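# Shape a springy cord onto a drawn line using steel blocks

## Task

Bend the elastic cord so it follows the line marked on the board and weigh it down with the steel blocks so it stays there; it counts only when the cord touches the line along its whole length and lies flat against the board.

## Robot and tools

Robot: two arms, left_arm and right_arm, each ending in a two-finger gripper. The scene frame has its origin at table-top height midway between the nominal bases, +z up, +x out over the table, left_arm toward +y. Real bases: left_arm at (-0.048, +0.367, 0), right_arm at (-0.063, -0.362, 0), both turned only slightly about z. Each arm reports its hand pose (end_effector_position in metres, end_effector_quat_wxyz) in its own base frame. Fixed cameras and the table use the scene frame. The reported point sits between the finger pads; the fingertips extend 17.5 mm further along the gripper's +z. The fingers open and close along gripper x. A block attached near the wrist can stick out up to 12 cm toward gripper -y and turns with the hand.

The 18-number row (used by both execute_actions and move): one flat list covering both arms. First nine are left_arm: dx, dy, dz, rx, ry, rz, then left_gripper position, force_limit, speed. Last nine are the same for right_arm and right_gripper. Every value lies in [-1, 1]. The six pose values are an offset, not a pose, measured along the axes of that arm's current Hand target and counted from that Hand target. 1.0 equals 0.6 m for dx/dy/dz and 180 degrees for the rotation; rx, ry, rz form a single rotation vector. Six zeros means nothing new is asked of that arm. Gripper values are absolute settings, not offsets. position: +1 is open (50 mm), about -0.65 is pads touching, -1 means close until blocked. force_limit: -1 about 20 N per pad, 0 about 102 N, +1 about 185 N. speed: -1 is 20 mm/s, 0 is 85, +1 is 150. Both start at +1. Always resend each gripper's last three values to keep it unchanged, since a 0 is a real command.

execute_actions(actions, cameras): actions is a list of actions. Each action is up to 15 rows, one per 1/30 s step. A shorter action repeats its last row to 15 steps. All rows of one action count from the Hand target at that action's start, so sending the same offset twice moves twice as far. cameras picks images by name; images come by default only with an empty actions list, which also shows the scene number.

move(target, speed, blend, stop_force, zero, blocking, cameras): drives each gripper in a straight line toward target. target is one 18-number row or a list of up to 15 rows; every row's offsets count from the same starting Hand targets, not from the previous row. speed is m/s (0.002 to 1, default 0.25; turning up to twice that in rad/s), one value or one per target. blend in m rounds corners in a list; 0 stops at each point. stop_force in N (12 to 80, one for both arms) ends an arm's path when it feels that much extra push along its travel; use it slowly with a small value, omit it when backing away from a contact, and don't rely on it when the hand rotates. zero (only with stop_force, default true) re-zeros the force reading first. blocking=false returns after about 0.5 s while the move continues (not allowed with stop_force). The whole move is capped at 10 s. Paths do not avoid obstacles or the other arm.

wait(seconds, cameras): 0 to 3600 s, sends nothing new; a running move continues. stop(cameras): brakes a running move. zoom_image(camera, region): region [x0, y0, x1, y1] in pixels of that camera's latest image, at most 504 by 504. finished_scene(scene): scene is the current number, 1 or 2; it cannot be undone, and the cord must stay in place without the robot.

Cameras: cam_high, cam_board, cam_left_wrist, cam_right_wrist, each 672x504.

Reading results: Hand target is the last commanded pose after clipping; the next offsets count from it. The gripper often rests a bit short of it; to close the gap, send the remaining distance as an offset. Orientation commands are clipped to 32 degrees from the measured orientation each step. The move line reports how it ended: done (within 3 mm and 2 degrees), off_target, moving, held, fault, plus limits such as paced (pose clipped) or held (steps withheld). object_status: 0 moving, 1 blocked while opening, 2 blocked while closing (a grip), 3 reached the setting or pads met (usually nothing held). Opening in mm is about (250 - position_measured) times 0.202. Flange force is the estimated outside force along gripper x, y, z, including the weight carried; it is noisy, and reads "no reading" near singular poses. Joint velocities reading "within noise" means the arm is still. MOTOR HOT warns of heating.

Avoid: pushing into firm surfaces; even a small overshoot with stiff arms can trigger a fault. 150 N on any part, or joint torque at its limit (wrist joints 35.6 N m, others 142), stops that arm for 10 s. Overheating stops it 30 to 60 s; heat builds from carrying loads, reaching far out or straining at unreachable poses. Keep the arms apart; a clash can fail the scene. Never let the cord or blocks fall off the table, drop blocks from height, or release them while moving.

Each tool is called after ">>>" by a JSON object that holds its "fn" and its "kwargs".

## Session

>>> {"fn": "execute_actions", "kwargs": {"actions": []}}

Scene clock: 0.00 s.
left_arm: end_effector_position=(+0.6565, -0.5145, +0.1728) position_measured=3 object_status=3 end_effector_quat_wxyz=(-0.406, +0.596, -0.557, +0.412) | right_arm: end_effector_position=(+0.5399, +0.0304, +0.3324) position_measured=4 object_status=3 end_effector_quat_wxyz=(+0.251, +0.676, +0.681, +0.130)
Joint positions: left_arm=[-0.921 0.657 0.398 -1.342 -0.905 -1.458] | right_arm=[0.519 -0.161 -0.281 0.466 -1.086 -0.655]
Joint velocities: within noise
Flange force (N): no reading
Hand target: left_arm +0.6565, -0.5145, +0.1728; -0.406, +0.596, -0.557, +0.412 | right_arm +0.5399, +0.0304, +0.3324; +0.251, +0.676, +0.681, +0.130
Tool commands: left_gripper/position=+1.0 left_gripper/force_limit=+1.0 left_gripper/speed=+1.0 right_gripper/position=+0.992157 right_gripper/force_limit=+1.0 right_gripper/speed=+1.0

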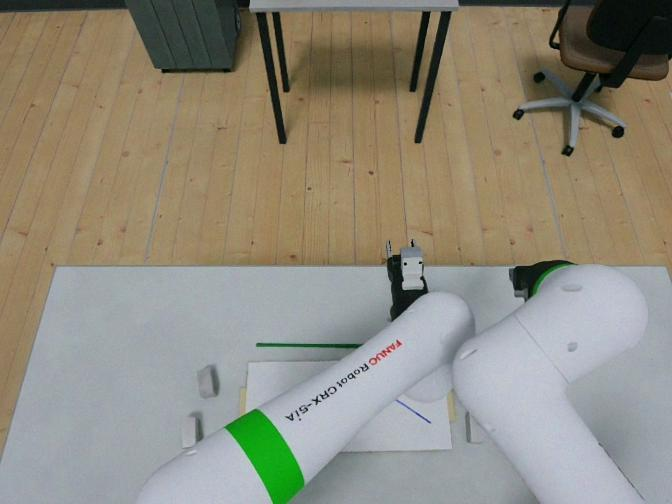

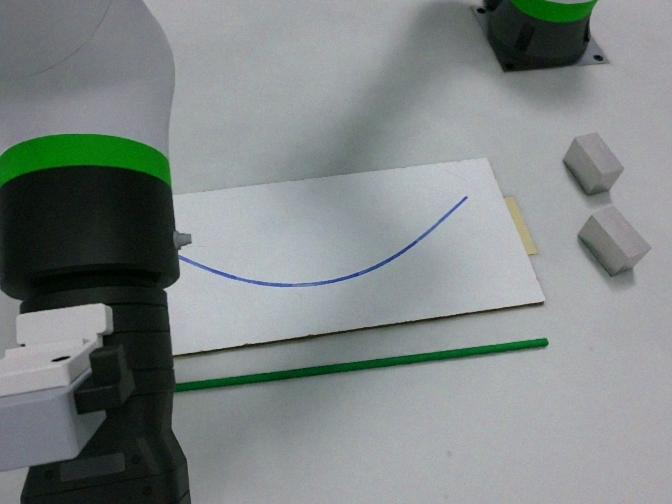

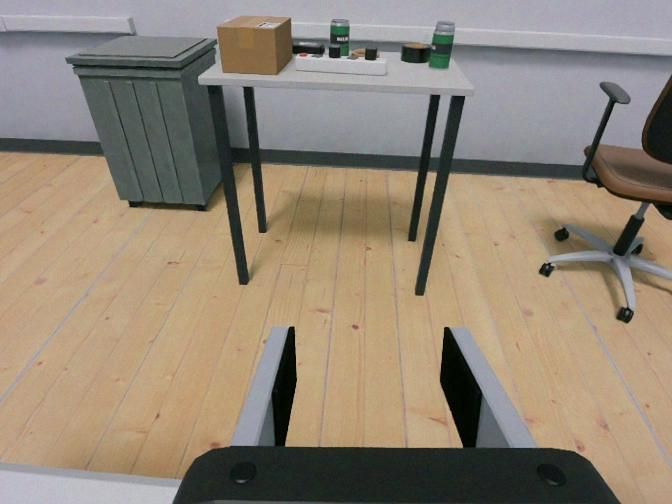

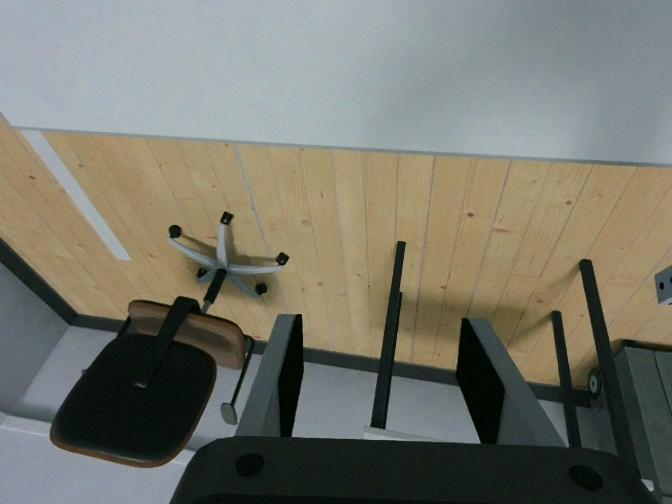

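>>> {"fn": "move", "kwargs": {"target": [-0.973,-0.163,-0.556,-0.394,0,0,1,1,1,-0.38,-0.327,-0.161,0.174,0.055,0.002,1,1,1], "cameras": ["all"]}}

Scene clock: 24.87 s.
left_arm: end_effector_position=(+0.3506, +0.0650, +0.3523) position_measured=3 object_status=3 end_effector_quat_wxyz=(+0.015, +0.721, -0.693, +0.013) | right_arm: end_effector_position=(+0.3132, -0.1889, +0.3502) position_measured=3 object_status=3 end_effector_quat_wxyz=(+0.000, +0.707, +0.707, -0.001)
Joint positions: left_arm=[0.586 -0.213 -0.034 0.032 -1.774 -3.682] | right_arm=[-0.178 -0.199 -0.018 0.002 -1.753 0.178]
Flange force (N): left_arm=[-1.5 1.5 5.7] | right_arm=[-1.6 1.2 3.2]
Hand target: left_arm +0.3506, +0.0650, +0.3523; +0.015, +0.721, -0.693, +0.013 | right_arm +0.3132, -0.1889, +0.3502; +0.000, +0.707, +0.707, -0.001
Off the commanded pose: left_arm 0.000 m, 0 deg | right_arm 0.000 m, 0 deg.
move: done
cam_left_wrist: T_world_to_cam=[[0.03486, -0.99916, 0.02161, 0.05607], [-0.94934, -0.02635, 0.31315, 0.26305], [-0.31232, -0.03143, -0.94946, 0.57063]] pos_world=[0.42599, 0.08089, 0.45821]
cam_right_wrist: T_world_to_cam=[[0.00255, 0.9995, -0.03153, 0.20788], [0.94422, 0.00798, 0.32921, -0.37707], [0.3293, -0.03061, -0.94373, 0.34375]] pos_world=[0.24231, -0.19425, 0.4551]

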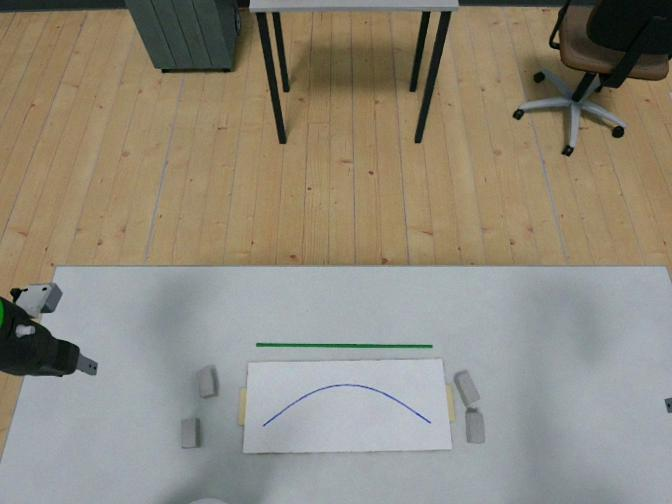

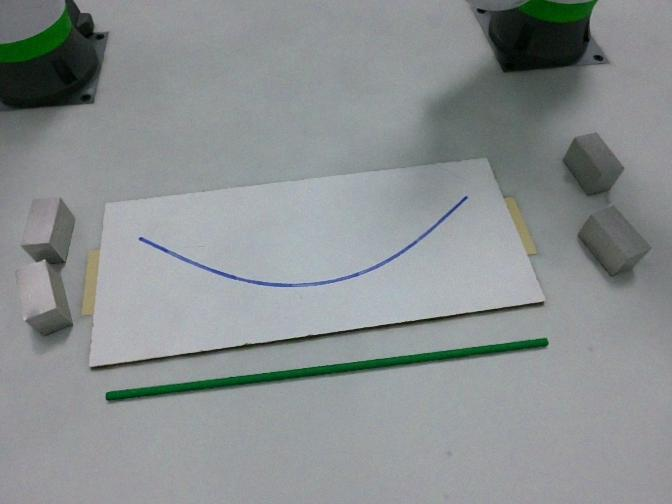

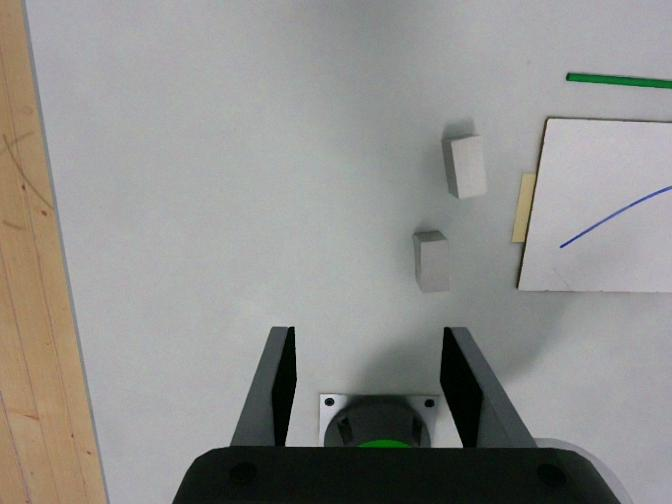

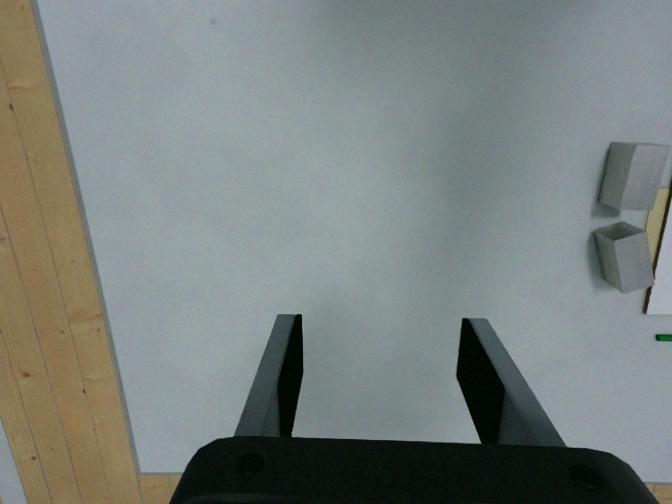

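>>> {"fn": "zoom_image", "kwargs": {"camera": "cam_high", "region": [170, 330, 500, 470]}}

>>> {"fn": "zoom_image", "kwargs": {"camera": "cam_board", "region": [0, 120, 340, 420]}}

>>> {"fn": "zoom_image", "kwargs": {"camera": "cam_board", "region": [332, 120, 672, 420]}}

Scaled by 1.527.

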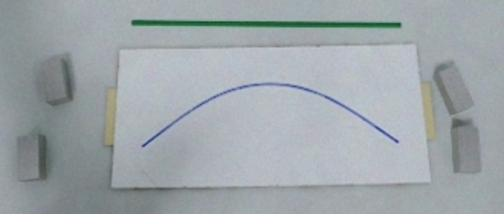

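Scaled by 1.482.

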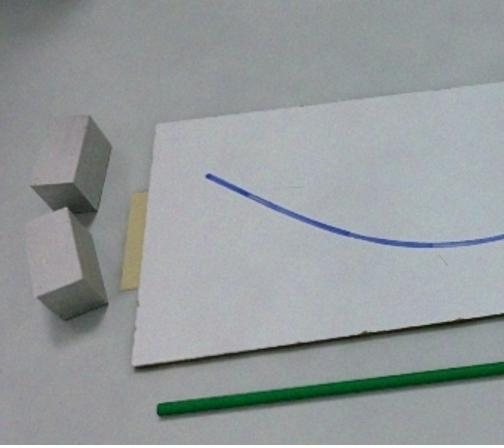

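Scaled by 1.482.

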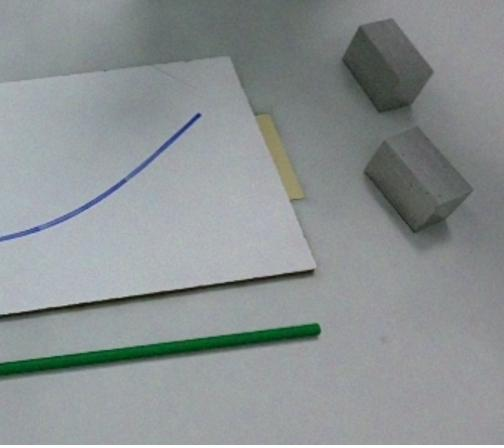

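>>> {"fn": "move", "kwargs": {"target": [[0.236,0.055,0.01,0,0,-0.5,1,1,1,0.34,-0.005,0,0,0,-0.004,1,1,1],[0.471,0.11,0.02,0.02,0,-0.984,1,1,1,0.682,-0.01,0,0,0,-0.0083,1,1,1]], "cameras": ["cam_left_wrist","cam_right_wrist"], "blend": 0.05, "speed": 0.3}}

Scene clock: 62.13 s.
left_arm: end_effector_position=(+0.2960, -0.2202, +0.3517) position_measured=3 object_status=3 end_effector_quat_wxyz=(-0.002, +0.711, +0.704, -0.001) | right_arm: end_effector_position=(+0.3071, +0.2203, +0.3496) position_measured=3 object_status=3 end_effector_quat_wxyz=(+0.000, +0.698, +0.716, -0.001)
Joint positions: left_arm=[-0.28 -0.188 -0.004 0 -1.758 0.27] | right_arm=[0.974 -0.167 0.008 0 -1.747 -0.947]
Flange force (N): left_arm=[1.7 -0.9 6.7] | right_arm=[0.2 2.3 2.4]
Hand target: left_arm +0.2960, -0.2202, +0.3517; -0.002, +0.711, +0.704, -0.001 | right_arm +0.3071, +0.2203, +0.3496; +0.000, +0.698, +0.716, -0.001
Off the commanded pose: left_arm 0.000 m, 0 deg | right_arm 0.000 m, 0 deg.
move: done
cam_left_wrist: T_world_to_cam=[[0.01471, 0.99975, -0.01675, 0.23262], [0.95197, -0.00888, 0.30606, -0.35249], [0.30583, -0.02045, -0.95186, 0.36437]] pos_world=[0.22071, -0.22824, 0.45862]
cam_right_wrist: T_world_to_cam=[[-0.0235, 0.99923, -0.03145, -0.19312], [0.94372, 0.03256, 0.32915, -0.37962], [0.32992, -0.02195, -0.94376, 0.35562]] pos_world=[0.23639, 0.21314, 0.4545]

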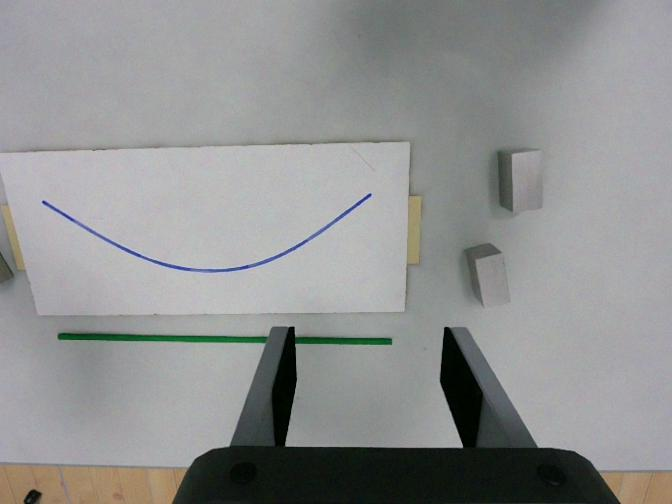

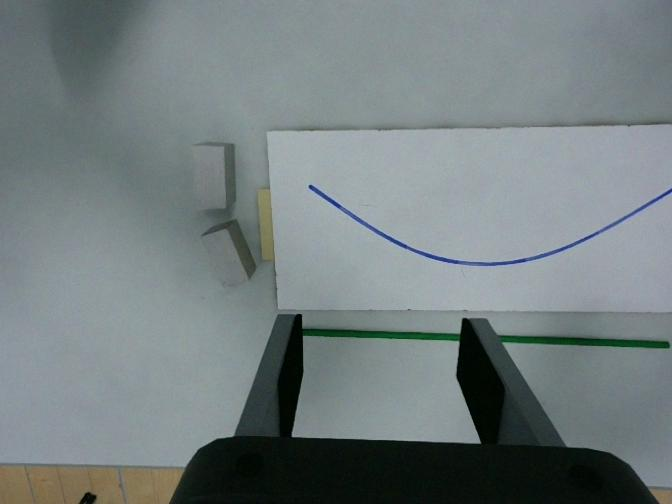

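>>> {"fn": "zoom_image", "kwargs": {"camera": "cam_left_wrist", "region": [0, 140, 252, 350]}}

>>> {"fn": "zoom_image", "kwargs": {"camera": "cam_left_wrist", "region": [180, 140, 432, 350]}}

>>> {"fn": "zoom_image", "kwargs": {"camera": "cam_left_wrist", "region": [420, 120, 588, 330]}}

>>> {"fn": "zoom_image", "kwargs": {"camera": "cam_right_wrist", "region": [170, 120, 422, 350]}}

>>> {"fn": "zoom_image", "kwargs": {"camera": "cam_right_wrist", "region": [420, 120, 672, 350]}}

Scaled by 2.000.

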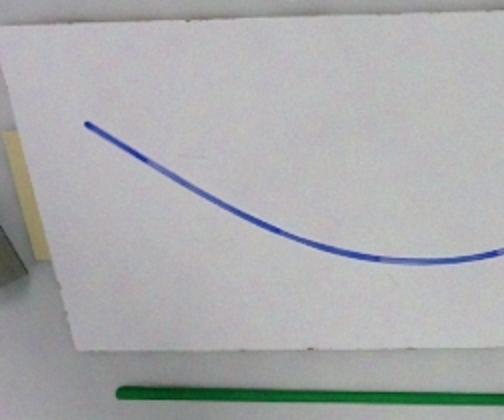

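Scaled by 2.000.

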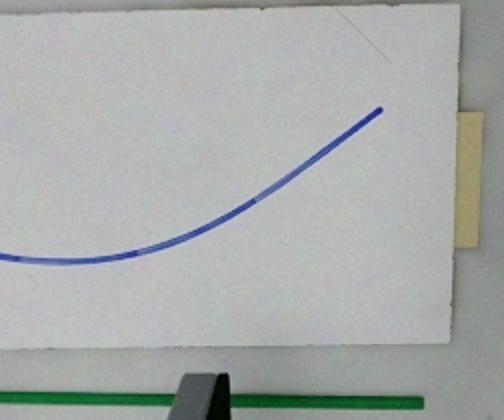

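Scaled by 2.400.

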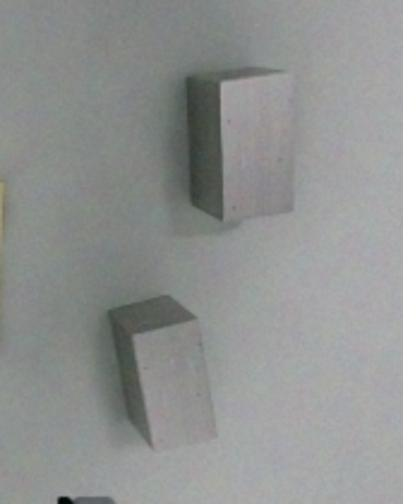

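Scaled by 2.000.

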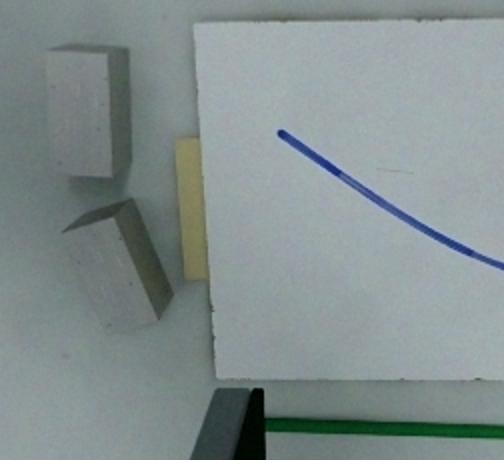

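Scaled by 2.000.

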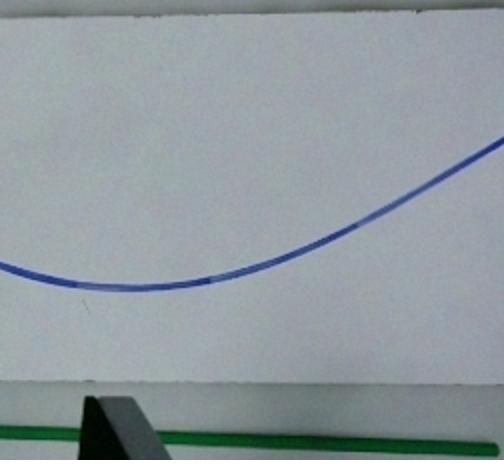

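>>> {"fn": "move", "kwargs": {"target": [0.267,0.164,0.37,0,0,-0.0756,1,1,1,-0.249,0.137,0.366,0,0,-0.103,1,1,1], "cameras": ["all"]}}

Scene clock: 146.20 s.
left_arm: end_effector_position=(+0.3951, -0.0608, +0.1296) position_measured=3 object_status=3 end_effector_quat_wxyz=(-0.002, +0.622, +0.783, -0.001) | right_arm: end_effector_position=(+0.3930, +0.0728, +0.1302) position_measured=3 object_status=3 end_effector_quat_wxyz=(+0.000, +0.573, +0.819, -0.001)
Joint positions: left_arm=[0.177 -0.058 -0.414 -0.002 -1.218 0.051] | right_arm=[0.515 -0.061 -0.416 0.001 -1.216 -0.166]
Flange force (N): left_arm=[1.6 -1.8 5.6] | right_arm=[-1.6 1.0 2.8]
Hand target: left_arm +0.3952, -0.0607, +0.1296; -0.002, +0.622, +0.783, -0.001 | right_arm +0.3931, +0.0728, +0.1302; +0.000, +0.573, +0.819, -0.001
Off the commanded pose: left_arm 0.000 m, 0 deg | right_arm 0.000 m, 0 deg.
move: done
cam_left_wrist: T_world_to_cam=[[-0.22091, 0.97516, -0.0161, 0.1596], [0.92729, 0.21513, 0.30636, -0.35416], [0.30222, 0.05275, -0.95178, 0.13169]] pos_world=[0.32387, -0.08639, 0.23642]
cam_right_wrist: T_world_to_cam=[[-0.34009, 0.93987, -0.03129, 0.07814], [0.8845, 0.331, 0.3288, -0.38219], [0.31939, 0.08414, -0.94388, 0.11335]] pos_world=[0.32842, 0.04352, 0.2351]

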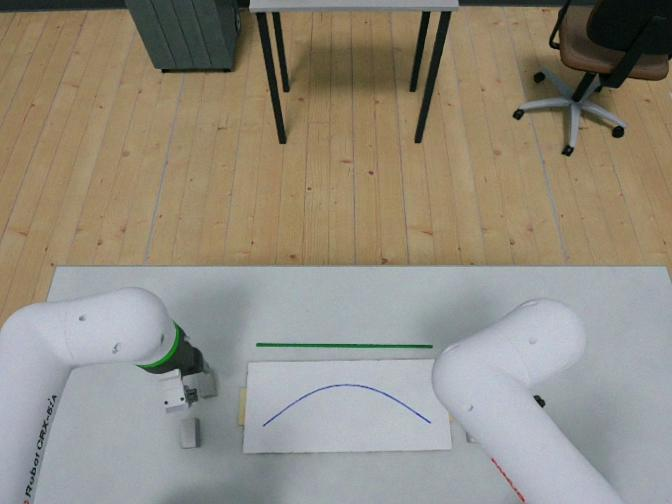

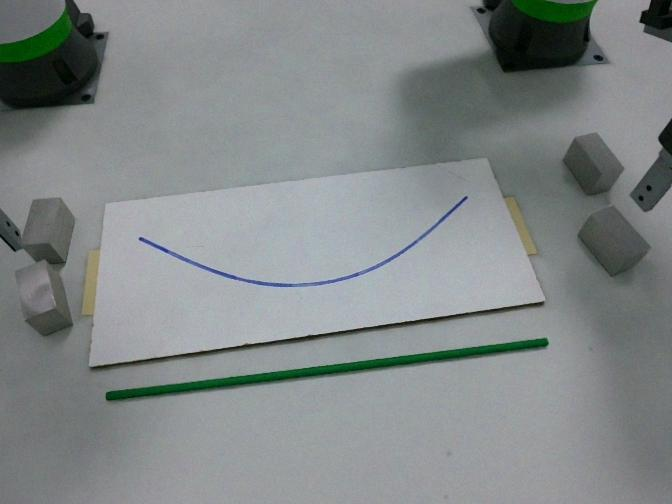

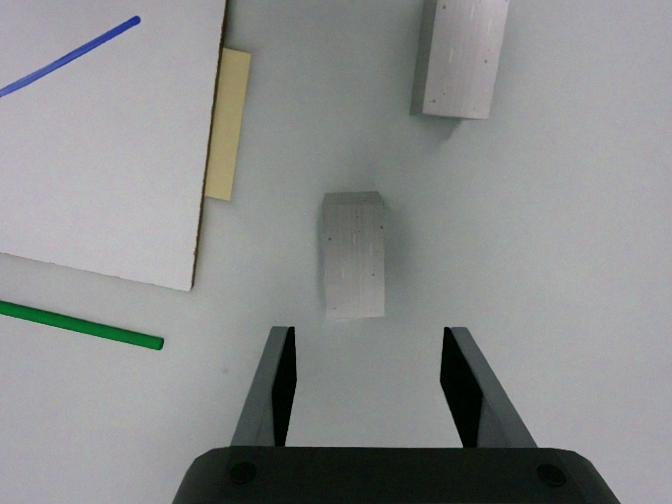

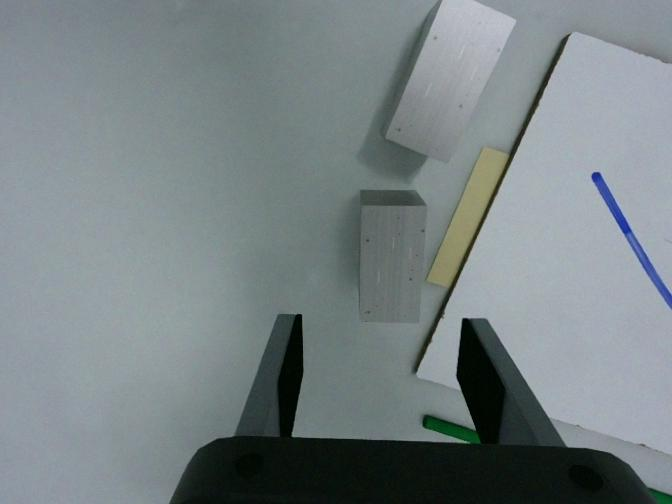

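>>> {"fn": "move", "kwargs": {"target": [-0.004,-0.005,0.091,0,0,0,1,1,1,0.0185,0.0113,0.091,0,0,0,1,1,1], "cameras": ["cam_left_wrist","cam_right_wrist"]}}

Scene clock: 158.53 s.
left_arm: end_effector_position=(+0.3926, -0.0637, +0.0750) position_measured=3 object_status=3 end_effector_quat_wxyz=(-0.002, +0.622, +0.783, -0.001) | right_arm: end_effector_position=(+0.3956, +0.0855, +0.0756) position_measured=3 object_status=3 end_effector_quat_wxyz=(+0.000, +0.573, +0.819, -0.001)
Joint positions: left_arm=[0.171 -0.002 -0.499 -0.002 -1.076 0.058] | right_arm=[0.541 0.013 -0.484 0.001 -1.075 -0.191]
Flange force (N): left_arm=[2.0 -1.9 5.3] | right_arm=[-1.2 2.8 3.6]
Hand target: left_arm +0.3926, -0.0637, +0.0750; -0.002, +0.622, +0.783, -0.001 | right_arm +0.3956, +0.0854, +0.0756; +0.000, +0.573, +0.819, -0.001
Off the commanded pose: left_arm 0.000 m, 0 deg | right_arm 0.000 m, 0 deg.
move: done
cam_left_wrist: T_world_to_cam=[[-0.22086, 0.97517, -0.01603, 0.16096], [0.92724, 0.21504, 0.30656, -0.33452], [0.3024, 0.05285, -0.95171, 0.08057]] pos_world=[0.32137, -0.08929, 0.18182]
cam_right_wrist: T_world_to_cam=[[-0.34, 0.9399, -0.03126, 0.06544], [0.88453, 0.33091, 0.3288, -0.37071], [0.31939, 0.08414, -0.94388, 0.05992]] pos_world=[0.33102, 0.05612, 0.1805]

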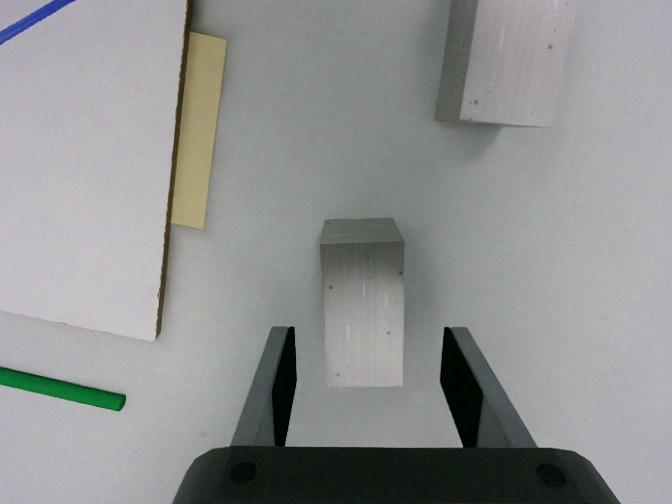

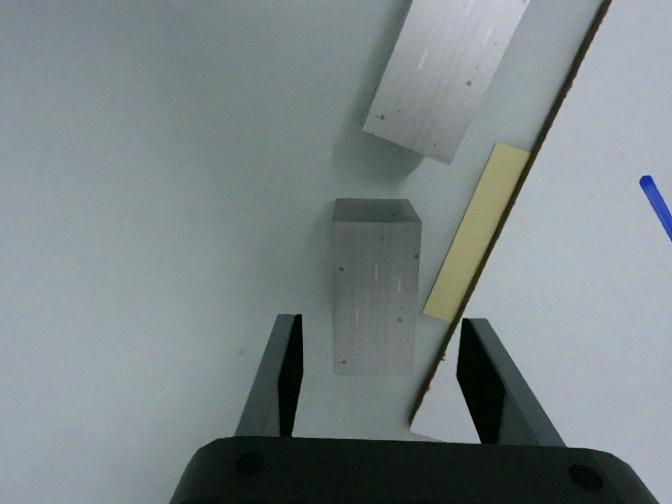

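>>> {"fn": "move", "kwargs": {"target": [0,0,0.075,0,0,0,1,-0.7,-0.5,0,0,0.076,0,0,0,1,-0.7,-0.5]}}

>>> {"fn": "move", "kwargs": {"target": [0,0,0,0,0,0,-1,-0.7,-0.5,0,0,0,0,0,0,-1,-0.7,-0.5]}}

>>> {"fn": "move", "kwargs": {"target": [0,0,-0.083,0,0,0,-1,-0.7,-0.5,0,0,-0.083,0,0,0,-1,-0.7,-0.5], "cameras": ["all"]}}

Scene clock: 169.23 s.
left_arm: end_effector_position=(+0.3924, -0.0637, +0.0300) position_measured=3 object_status=3 end_effector_quat_wxyz=(-0.002, +0.622, +0.783, -0.001) | right_arm: end_effector_position=(+0.3956, +0.0854, +0.0300) position_measured=3 object_status=3 end_effector_quat_wxyz=(+0.000, +0.573, +0.819, -0.001)
Joint positions: left_arm=[0.171 0.065 -0.553 -0.002 -0.955 0.058] | right_arm=[0.541 0.081 -0.538 0.001 -0.954 -0.191]
Flange force (N): left_arm=[1.6 -2.0 5.2] | right_arm=[-1.8 2.3 3.6]
Hand target: left_arm +0.3924, -0.0637, +0.0300; -0.002, +0.622, +0.783, -0.001 | right_arm +0.3956, +0.0854, +0.0300; +0.000, +0.573, +0.819, -0.001
Off the commanded pose: left_arm 0.000 m, 0 deg | right_arm 0.000 m, 0 deg.
move: done

Scene clock: 169.83 s.
left_arm: end_effector_position=(+0.3925, -0.0637, +0.0300) position_measured=102 object_status=2 end_effector_quat_wxyz=(-0.002, +0.622, +0.783, -0.001) | right_arm: end_effector_position=(+0.3956, +0.0853, +0.0300) position_measured=104 object_status=2 end_effector_quat_wxyz=(+0.000, +0.573, +0.819, -0.001)
Joint positions: left_arm=[0.171 0.065 -0.553 -0.002 -0.955 0.058] | right_arm=[0.54 0.081 -0.538 0.001 -0.953 -0.191]
Flange force (N): left_arm=[0.7 -1.9 2.4] | right_arm=[-2.5 1.9 3.7]
Hand target: left_arm +0.3924, -0.0637, +0.0300; -0.002, +0.622, +0.783, -0.001 | right_arm +0.3956, +0.0854, +0.0300; +0.000, +0.573, +0.819, -0.001
Off the commanded pose: left_arm 0.000 m, 0 deg | right_arm 0.000 m, 0 deg.
move: done

Scene clock: 170.40 s.
left_arm: end_effector_position=(+0.3926, -0.0637, +0.0797) position_measured=102 object_status=2 end_effector_quat_wxyz=(-0.002, +0.622, +0.783, -0.001) | right_arm: end_effector_position=(+0.3956, +0.0854, +0.0798) position_measured=104 object_status=2 end_effector_quat_wxyz=(+0.000, +0.573, +0.819, -0.001)
Joint positions: left_arm=[0.171 -0.008 -0.493 -0.002 -1.089 0.058] | right_arm=[0.541 0.008 -0.478 0.001 -1.086 -0.191]
Flange force (N): left_arm=[2.2 -2.5 10.7] | right_arm=[-1.6 2.3 8.7]
Hand target: left_arm +0.3926, -0.0637, +0.0798; -0.002, +0.622, +0.783, -0.001 | right_arm +0.3956, +0.0855, +0.0798; +0.000, +0.573, +0.819, -0.001
Off the commanded pose: left_arm 0.000 m, 0 deg | right_arm 0.000 m, 0 deg.
move: done
cam_left_wrist: T_world_to_cam=[[-0.22104, 0.97513, -0.01602, 0.1611], [0.92729, 0.21523, 0.30629, -0.33594], [0.30212, 0.05285, -0.9518, 0.08525]] pos_world=[0.32137, -0.08929, 0.18662]
cam_right_wrist: T_world_to_cam=[[-0.33999, 0.93991, -0.03132, 0.06554], [0.88457, 0.33092, 0.32869, -0.37196], [0.3193, 0.08405, -0.94392, 0.06387]] pos_world=[0.33092, 0.05612, 0.1846]

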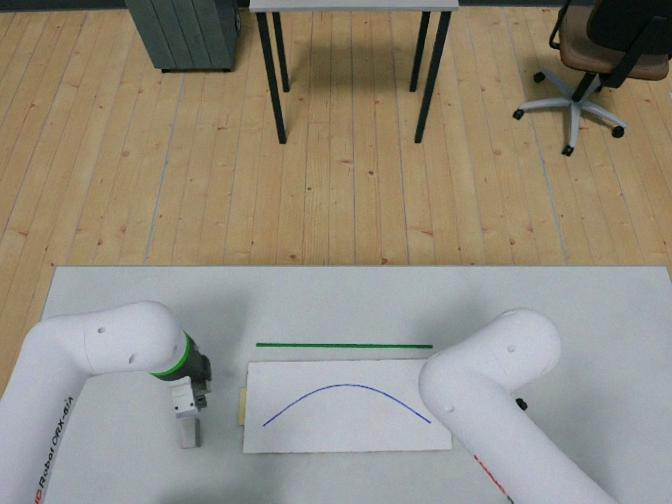

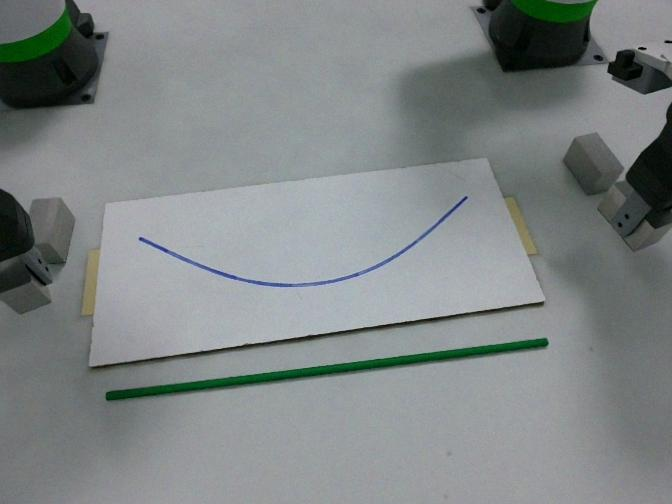

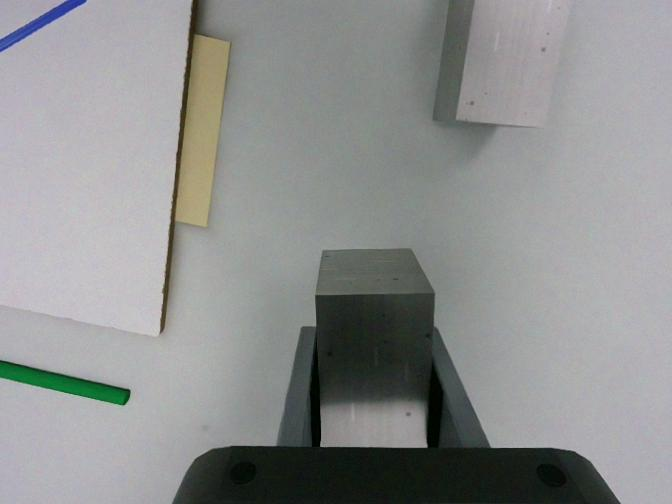

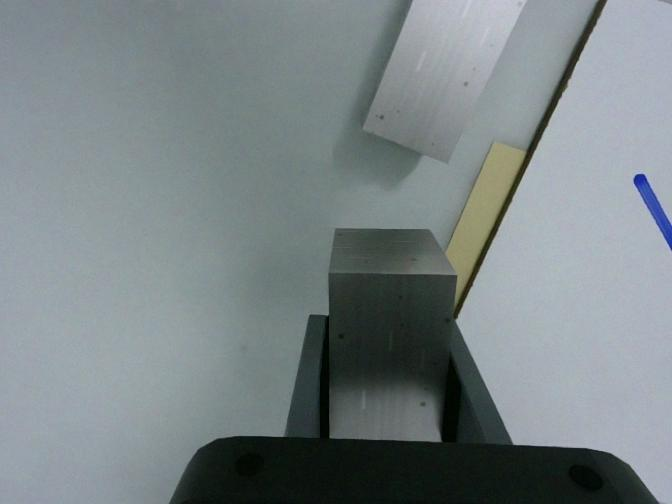

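>>> {"fn": "move", "kwargs": {"target": [-0.4038,-0.1785,0,0,0,-0.0578,-1,-0.7,-0.5,0,0,0,0,0,0,-1,-0.7,-0.5], "cameras": ["cam_left_wrist","cam_board"]}}

>>> {"fn": "zoom_image", "kwargs": {"camera": "cam_left_wrist", "region": [172, 180, 592, 500]}}

Scene clock: 182.53 s.
left_arm: end_effector_position=(+0.3430, -0.3239, +0.0797) position_measured=102 object_status=2 end_effector_quat_wxyz=(-0.002, +0.549, +0.836, +0.000) | right_arm: end_effector_position=(+0.3956, +0.0855, +0.0798) position_measured=104 object_status=2 end_effector_quat_wxyz=(+0.000, +0.573, +0.819, -0.001)
Joint positions: left_arm=[-0.477 0.174 -0.296 0.001 -1.104 0.886] | right_arm=[0.541 0.008 -0.478 0.001 -1.086 -0.191]
Flange force (N): left_arm=[4.2 0.0 10.7] | right_arm=[-0.4 1.2 8.8]
Hand target: left_arm +0.3430, -0.3239, +0.0797; -0.002, +0.549, +0.836, +0.000 | right_arm +0.3956, +0.0855, +0.0798; +0.000, +0.573, +0.819, -0.001
Off the commanded pose: left_arm 0.000 m, 0 deg | right_arm 0.000 m, 0 deg.
move: done
cam_left_wrist: T_world_to_cam=[[-0.39341, 0.91924, -0.01548, 0.44483], [0.87313, 0.37884, 0.30678, -0.16243], [0.28787, 0.10718, -0.95165, 0.13629]] pos_world=[0.27759, -0.36197, 0.18642]
Images, in order (width x height): cam_board 672x504, cam_left_wrist 672x504.

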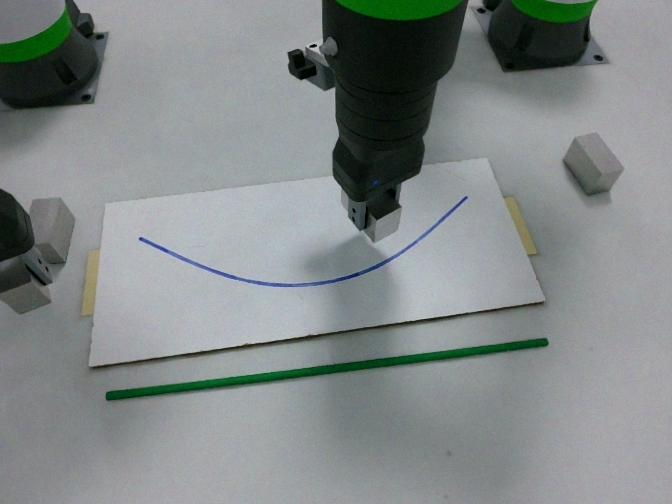

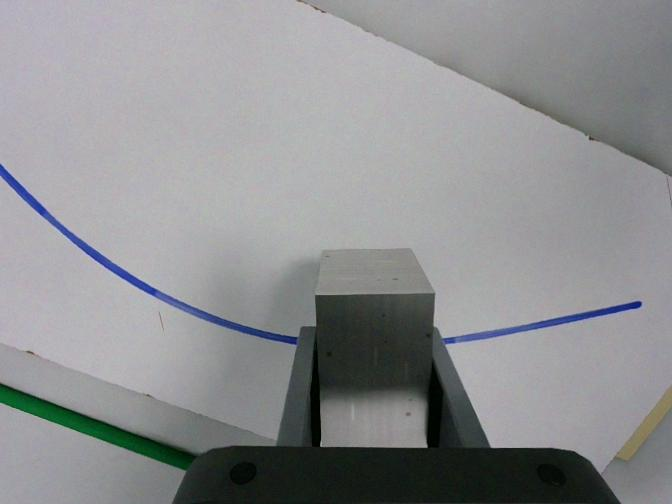

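Scaled by 1.200.

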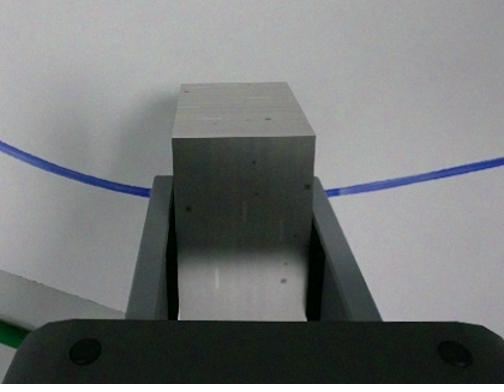

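>>> {"fn": "move", "kwargs": {"target": [0,0,0.058,0,0,0,-1,-0.7,-0.5,0,0,0,0,0,0,-1,-0.7,-0.5]}}

>>> {"fn": "move", "kwargs": {"target": [0,0,0.028,0,0,0,-1,-0.7,-0.5,0,0,0,0,0,0,-1,-0.7,-0.5], "stop_force": 12, "speed": 0.008, "cameras": ["cam_left_wrist"]}}

Scene clock: 189.37 s.
left_arm: end_effector_position=(+0.3429, -0.3239, +0.0449) position_measured=102 object_status=2 end_effector_quat_wxyz=(-0.002, +0.549, +0.836, +0.000) | right_arm: end_effector_position=(+0.3956, +0.0855, +0.0798) position_measured=104 object_status=2 end_effector_quat_wxyz=(+0.000, +0.573, +0.819, -0.001)
Joint positions: left_arm=[-0.477 0.218 -0.336 0.001 -1.021 0.886] | right_arm=[0.541 0.008 -0.478 0.001 -1.086 -0.191]
Flange force (N): left_arm=[3.0 -0.6 11.2] | right_arm=[-1.0 1.1 8.8]
Hand target: left_arm +0.3429, -0.3239, +0.0449; -0.002, +0.549, +0.836, +0.000 | right_arm +0.3956, +0.0855, +0.0798; +0.000, +0.573, +0.819, -0.001
Off the commanded pose: left_arm 0.000 m, 0 deg | right_arm 0.000 m, 0 deg.
move: done

Scene clock: 190.97 s.
left_arm: end_effector_position=(+0.3429, -0.3239, +0.0365) position_measured=102 object_status=2 end_effector_quat_wxyz=(-0.002, +0.549, +0.836, +0.000) | right_arm: end_effector_position=(+0.3956, +0.0855, +0.0798) position_measured=104 object_status=2 end_effector_quat_wxyz=(+0.000, +0.573, +0.819, -0.001)
Joint positions: left_arm=[-0.477 0.229 -0.344 0.001 -1.001 0.886] | right_arm=[0.541 0.008 -0.478 0.001 -1.086 -0.191]
Flange force (N): left_arm=[15.4 -0.3 -19.8] | right_arm=[-0.9 0.9 9.1]
Hand target: left_arm +0.3429, -0.3239, +0.0365; -0.002, +0.549, +0.836, +0.000 (not the last commanded pose) | right_arm +0.3956, +0.0855, +0.0798; +0.000, +0.573, +0.819, -0.001
Off the commanded pose: left_arm 0.008 m, 0 deg | right_arm 0.000 m, 0 deg.
move: contact (left_arm)
cam_left_wrist: T_world_to_cam=[[-0.39338, 0.91924, -0.01557, 0.44409], [0.87314, 0.37885, 0.30675, -0.14903], [0.28787, 0.10708, -0.95166, 0.09529]] pos_world=[0.27739, -0.36197, 0.14332]

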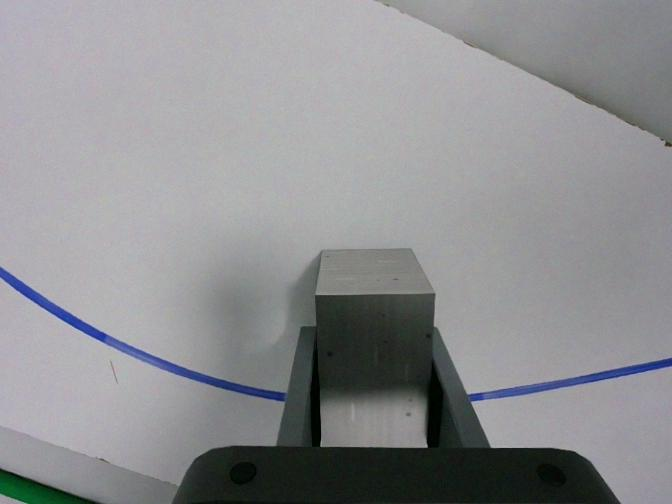

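>>> {"fn": "move", "kwargs": {"target": [0,0,0,0,0,0,1,-0.7,-0.8,0,0,0,0,0,0,-1,-0.7,-0.5]}}

>>> {"fn": "move", "kwargs": {"target": [[0,0,-0.156,0,0,0,1,-0.7,-0.5,0,0,0,0,0,0,-1,-0.7,-0.5],[0.4775,0.0946,-0.139,0,0,0.103,1,-0.7,-0.5,0.359,0.069,0,0,0,0.2256,-1,-0.7,-0.5]], "blend": 0.02, "cameras": ["cam_left_wrist","cam_right_wrist"]}}

>>> {"fn": "zoom_image", "kwargs": {"camera": "cam_right_wrist", "region": [172, 180, 592, 500]}}

Scene clock: 198.93 s.
left_arm: end_effector_position=(+0.3429, -0.3239, +0.0365) position_measured=3 object_status=0 end_effector_quat_wxyz=(-0.002, +0.549, +0.836, +0.000) | right_arm: end_effector_position=(+0.3956, +0.0855, +0.0798) position_measured=104 object_status=2 end_effector_quat_wxyz=(+0.000, +0.573, +0.819, -0.001)
Joint positions: left_arm=[-0.477 0.229 -0.344 0.001 -1.001 0.886] | right_arm=[0.541 0.008 -0.478 0.001 -1.086 -0.191]
Joint velocities: left_arm=[0.001 0 0.005 -0.001 0 0] | right_arm=[within noise]
Flange force (N): left_arm=[1.7 -0.5 5.2] | right_arm=[-1.0 1.6 8.6]
Hand target: left_arm +0.3429, -0.3239, +0.0365; -0.002, +0.549, +0.836, +0.000 | right_arm +0.3956, +0.0855, +0.0798; +0.000, +0.573, +0.819, -0.001
Off the commanded pose: left_arm 0.000 m, 0 deg | right_arm 0.000 m, 0 deg.
move: done

Scene clock: 201.23 s.
left_arm: end_effector_position=(+0.2812, -0.0386, +0.1204) position_measured=3 object_status=3 end_effector_quat_wxyz=(-0.002, +0.676, +0.737, -0.001) | right_arm: end_effector_position=(+0.3606, +0.3020, +0.0795) position_measured=104 object_status=2 end_effector_quat_wxyz=(+0.000, +0.822, +0.570, -0.001)
Joint positions: left_arm=[0.337 -0.392 -0.696 -0.002 -1.27 -0.25] | right_arm=[0.977 0.17 -0.301 0 -1.101 -1.336]
Flange force (N): left_arm=[0.8 -1.0 6.2] | right_arm=[0.9 1.4 8.2]
Hand target: left_arm +0.2812, -0.0386, +0.1204; -0.002, +0.676, +0.737, -0.001 | right_arm +0.3606, +0.3020, +0.0795; +0.000, +0.822, +0.570, -0.001
Off the commanded pose: left_arm 0.000 m, 0 deg | right_arm 0.000 m, 0 deg.
move: done
cam_left_wrist: T_world_to_cam=[[-0.08059, 0.99661, -0.01652, 0.07404], [0.94844, 0.08178, 0.30622, -0.26154], [0.30653, 0.00901, -0.95182, 0.15329]] pos_world=[0.20703, -0.05378, 0.22722]
cam_right_wrist: T_world_to_cam=[[0.35361, 0.93485, -0.03174, -0.3985], [0.88668, -0.3242, 0.32969, -0.21569], [0.29793, -0.14472, -0.94355, 0.13336]] pos_world=[0.29243, 0.32191, 0.1843]

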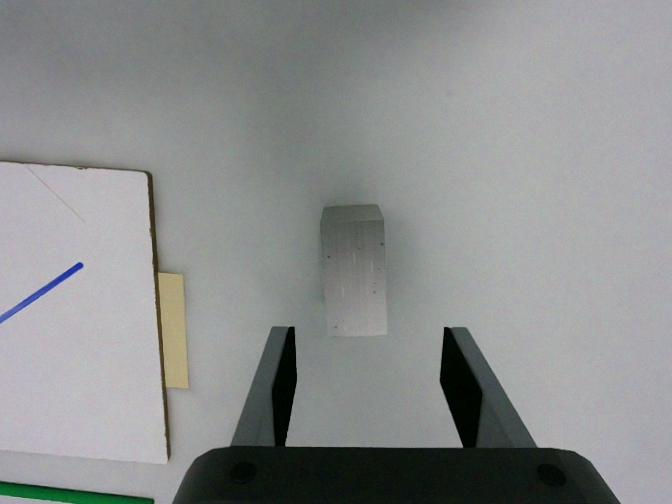

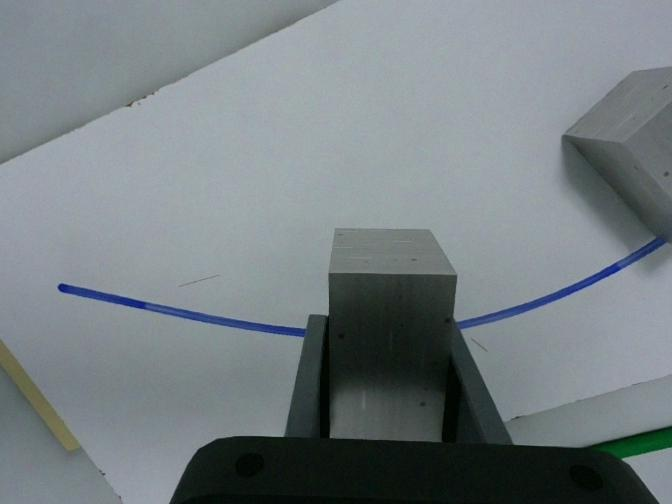

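Scaled by 1.200.

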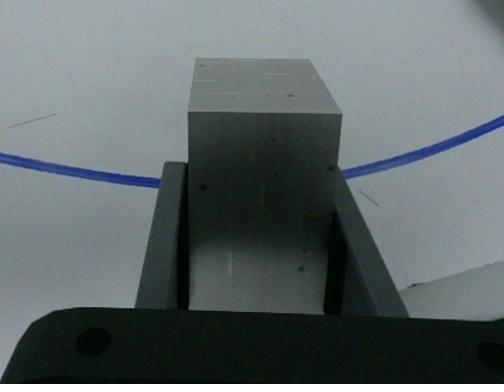

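>>> {"fn": "move", "kwargs": {"target": [-0.0035,0,0.151,0,0,0,1,-0.7,-0.5,0,-0.0025,0.058,0,0,-0.0178,-1,-0.7,-0.5]}}

>>> {"fn": "move", "kwargs": {"target": [0,0,0,0,0,0,-1,-0.7,-0.5,0,0,0.028,0,0,0,-1,-0.7,-0.5], "stop_force": 12, "speed": 0.008, "cameras": ["cam_right_wrist"]}}

Scene clock: 216.93 s.
left_arm: end_effector_position=(+0.2810, -0.0406, +0.0298) position_measured=3 object_status=3 end_effector_quat_wxyz=(-0.002, +0.676, +0.737, -0.001) | right_arm: end_effector_position=(+0.3592, +0.3025, +0.0447) position_measured=104 object_status=2 end_effector_quat_wxyz=(+0.000, +0.806, +0.592, -0.001)
Joint positions: left_arm=[0.33 -0.259 -0.842 -0.003 -0.991 -0.242] | right_arm=[0.981 0.212 -0.343 0 -1.017 -1.284]
Flange force (N): left_arm=[2.0 -3.1 6.4] | right_arm=[0.8 1.2 8.4]
Hand target: left_arm +0.2810, -0.0405, +0.0298; -0.002, +0.676, +0.737, -0.001 | right_arm +0.3592, +0.3025, +0.0447; +0.000, +0.806, +0.592, -0.001
Off the commanded pose: left_arm 0.000 m, 0 deg | right_arm 0.000 m, 0 deg.
move: done

Scene clock: 218.53 s.
left_arm: end_effector_position=(+0.2811, -0.0406, +0.0298) position_measured=101 object_status=2 end_effector_quat_wxyz=(-0.002, +0.676, +0.737, -0.001) | right_arm: end_effector_position=(+0.3593, +0.3024, +0.0364) position_measured=104 object_status=2 end_effector_quat_wxyz=(+0.001, +0.806, +0.592, -0.001)
Joint positions: left_arm=[0.33 -0.259 -0.842 -0.002 -0.991 -0.242] | right_arm=[0.981 0.224 -0.352 0.001 -0.997 -1.284]
Flange force (N): left_arm=[-0.8 -4.5 6.0] | right_arm=[-7.6 -6.1 -21.6]
Hand target: left_arm +0.2810, -0.0405, +0.0298; -0.002, +0.676, +0.737, -0.001 | right_arm +0.3592, +0.3025, +0.0364; +0.000, +0.806, +0.592, -0.001 (not the last commanded pose)
Off the commanded pose: left_arm 0.000 m, 0 deg | right_arm 0.008 m, 0 deg.
move: contact (right_arm)
cam_right_wrist: T_world_to_cam=[[0.30076, 0.95317, -0.03167, -0.38632], [0.90339, -0.27409, 0.3298, -0.22128], [0.30567, -0.1278, -0.94352, 0.08517]] pos_world=[0.29006, 0.31847, 0.1411]

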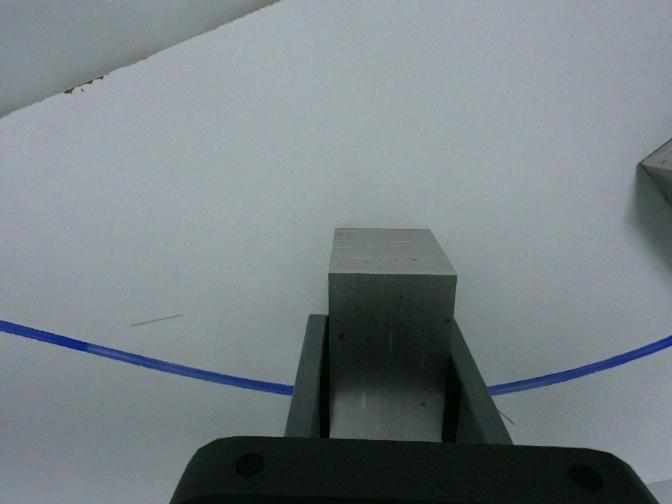

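>>> {"fn": "move", "kwargs": {"target": [0,0,-0.0837,0,0,0,-1,-0.7,-0.5,0,0,0,0,0,0,1,-0.7,-0.8]}}

>>> {"fn": "move", "kwargs": {"target": [[0,0,0,0,0,0,-1,-0.7,-0.5,0,0,-0.156,0,0,0,1,-0.7,-0.5],[-0.2483,0.0739,0,0,0,-0.1717,-1,-0.7,-0.5,-0.3835,0.0393,-0.139,0,0,-0.091,1,-0.7,-0.5]], "blend": 0.02, "cameras": ["cam_left_wrist","cam_right_wrist","cam_board"]}}

Scene clock: 229.13 s.
left_arm: end_effector_position=(+0.2812, -0.0406, +0.0800) position_measured=101 object_status=2 end_effector_quat_wxyz=(-0.002, +0.676, +0.737, -0.001) | right_arm: end_effector_position=(+0.3592, +0.3025, +0.0364) position_measured=3 object_status=0 end_effector_quat_wxyz=(+0.000, +0.806, +0.592, -0.001)
Joint positions: left_arm=[0.329 -0.344 -0.766 -0.002 -1.151 -0.242] | right_arm=[0.981 0.224 -0.352 0.001 -0.997 -1.284]
Flange force (N): left_arm=[2.5 -1.5 11.3] | right_arm=[1.0 0.8 3.2]
Hand target: left_arm +0.2812, -0.0406, +0.0800; -0.002, +0.676, +0.737, -0.001 | right_arm +0.3592, +0.3025, +0.0364; +0.000, +0.806, +0.592, -0.001
Off the commanded pose: left_arm 0.000 m, 0 deg | right_arm 0.000 m, 0 deg.
move: done

Scene clock: 231.07 s.
left_arm: end_effector_position=(+0.3382, -0.1852, +0.0797) position_measured=101 object_status=2 end_effector_quat_wxyz=(-0.002, +0.455, +0.890, +0.000) | right_arm: end_effector_position=(+0.3131, +0.0759, +0.1201) position_measured=3 object_status=3 end_effector_quat_wxyz=(+0.000, +0.713, +0.701, -0.001)
Joint positions: left_arm=[-0.158 -0.04 -0.525 -0.001 -1.089 0.783] | right_arm=[0.654 -0.271 -0.616 0.001 -1.227 -0.671]
Flange force (N): left_arm=[3.2 -0.1 10.7] | right_arm=[0.2 2.5 3.5]
Hand target: left_arm +0.3382, -0.1852, +0.0797; -0.002, +0.455, +0.890, +0.000 | right_arm +0.3132, +0.0759, +0.1201; +0.000, +0.713, +0.701, -0.001
Off the commanded pose: left_arm 0.000 m, 0 deg | right_arm 0.000 m, 0 deg.
move: done
cam_left_wrist: T_world_to_cam=[[-0.58112, 0.81368, -0.01507, 0.35936], [0.77168, 0.55682, 0.30734, -0.14351], [0.25846, 0.16698, -0.95148, 0.14388]] pos_world=[0.28239, -0.23652, 0.18642]
cam_right_wrist: T_world_to_cam=[[0.01968, 0.99931, -0.03153, -0.06942], [0.94417, -0.0082, 0.32937, -0.30227], [0.32888, -0.03625, -0.94368, 0.13525]] pos_world=[0.24228, 0.0718, 0.225]
Images, in order (width x height): cam_board 672x504, cam_left_wrist 672x504, cam_right_wrist 672x504.

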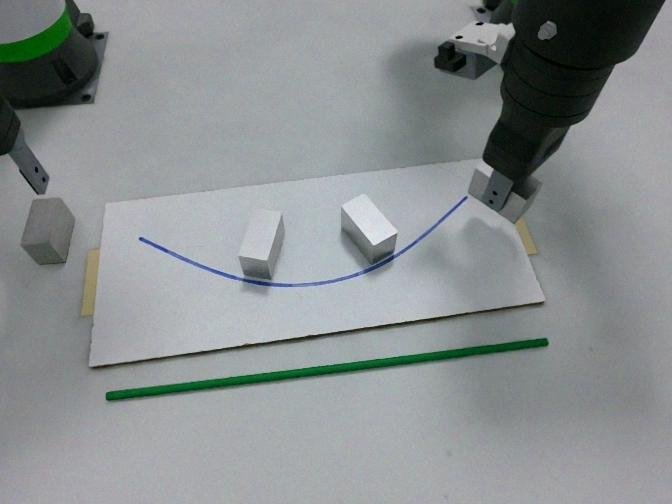

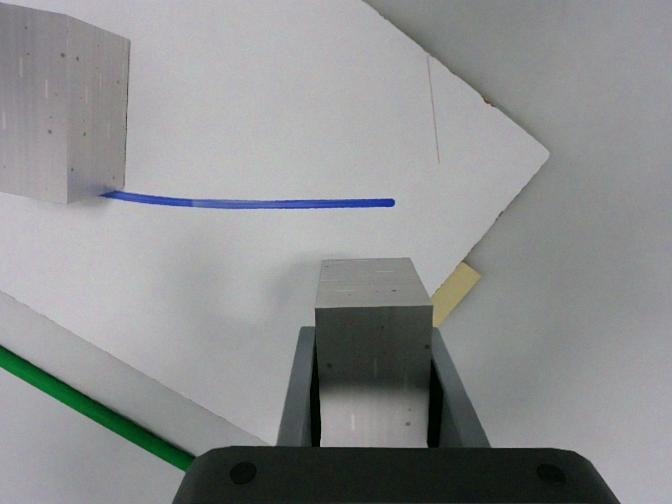

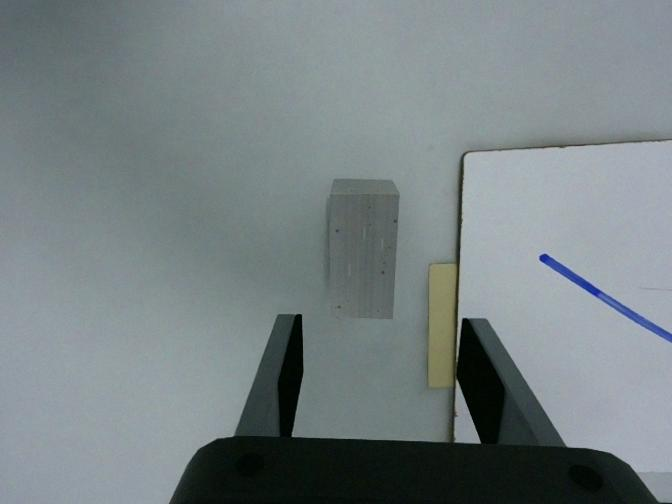

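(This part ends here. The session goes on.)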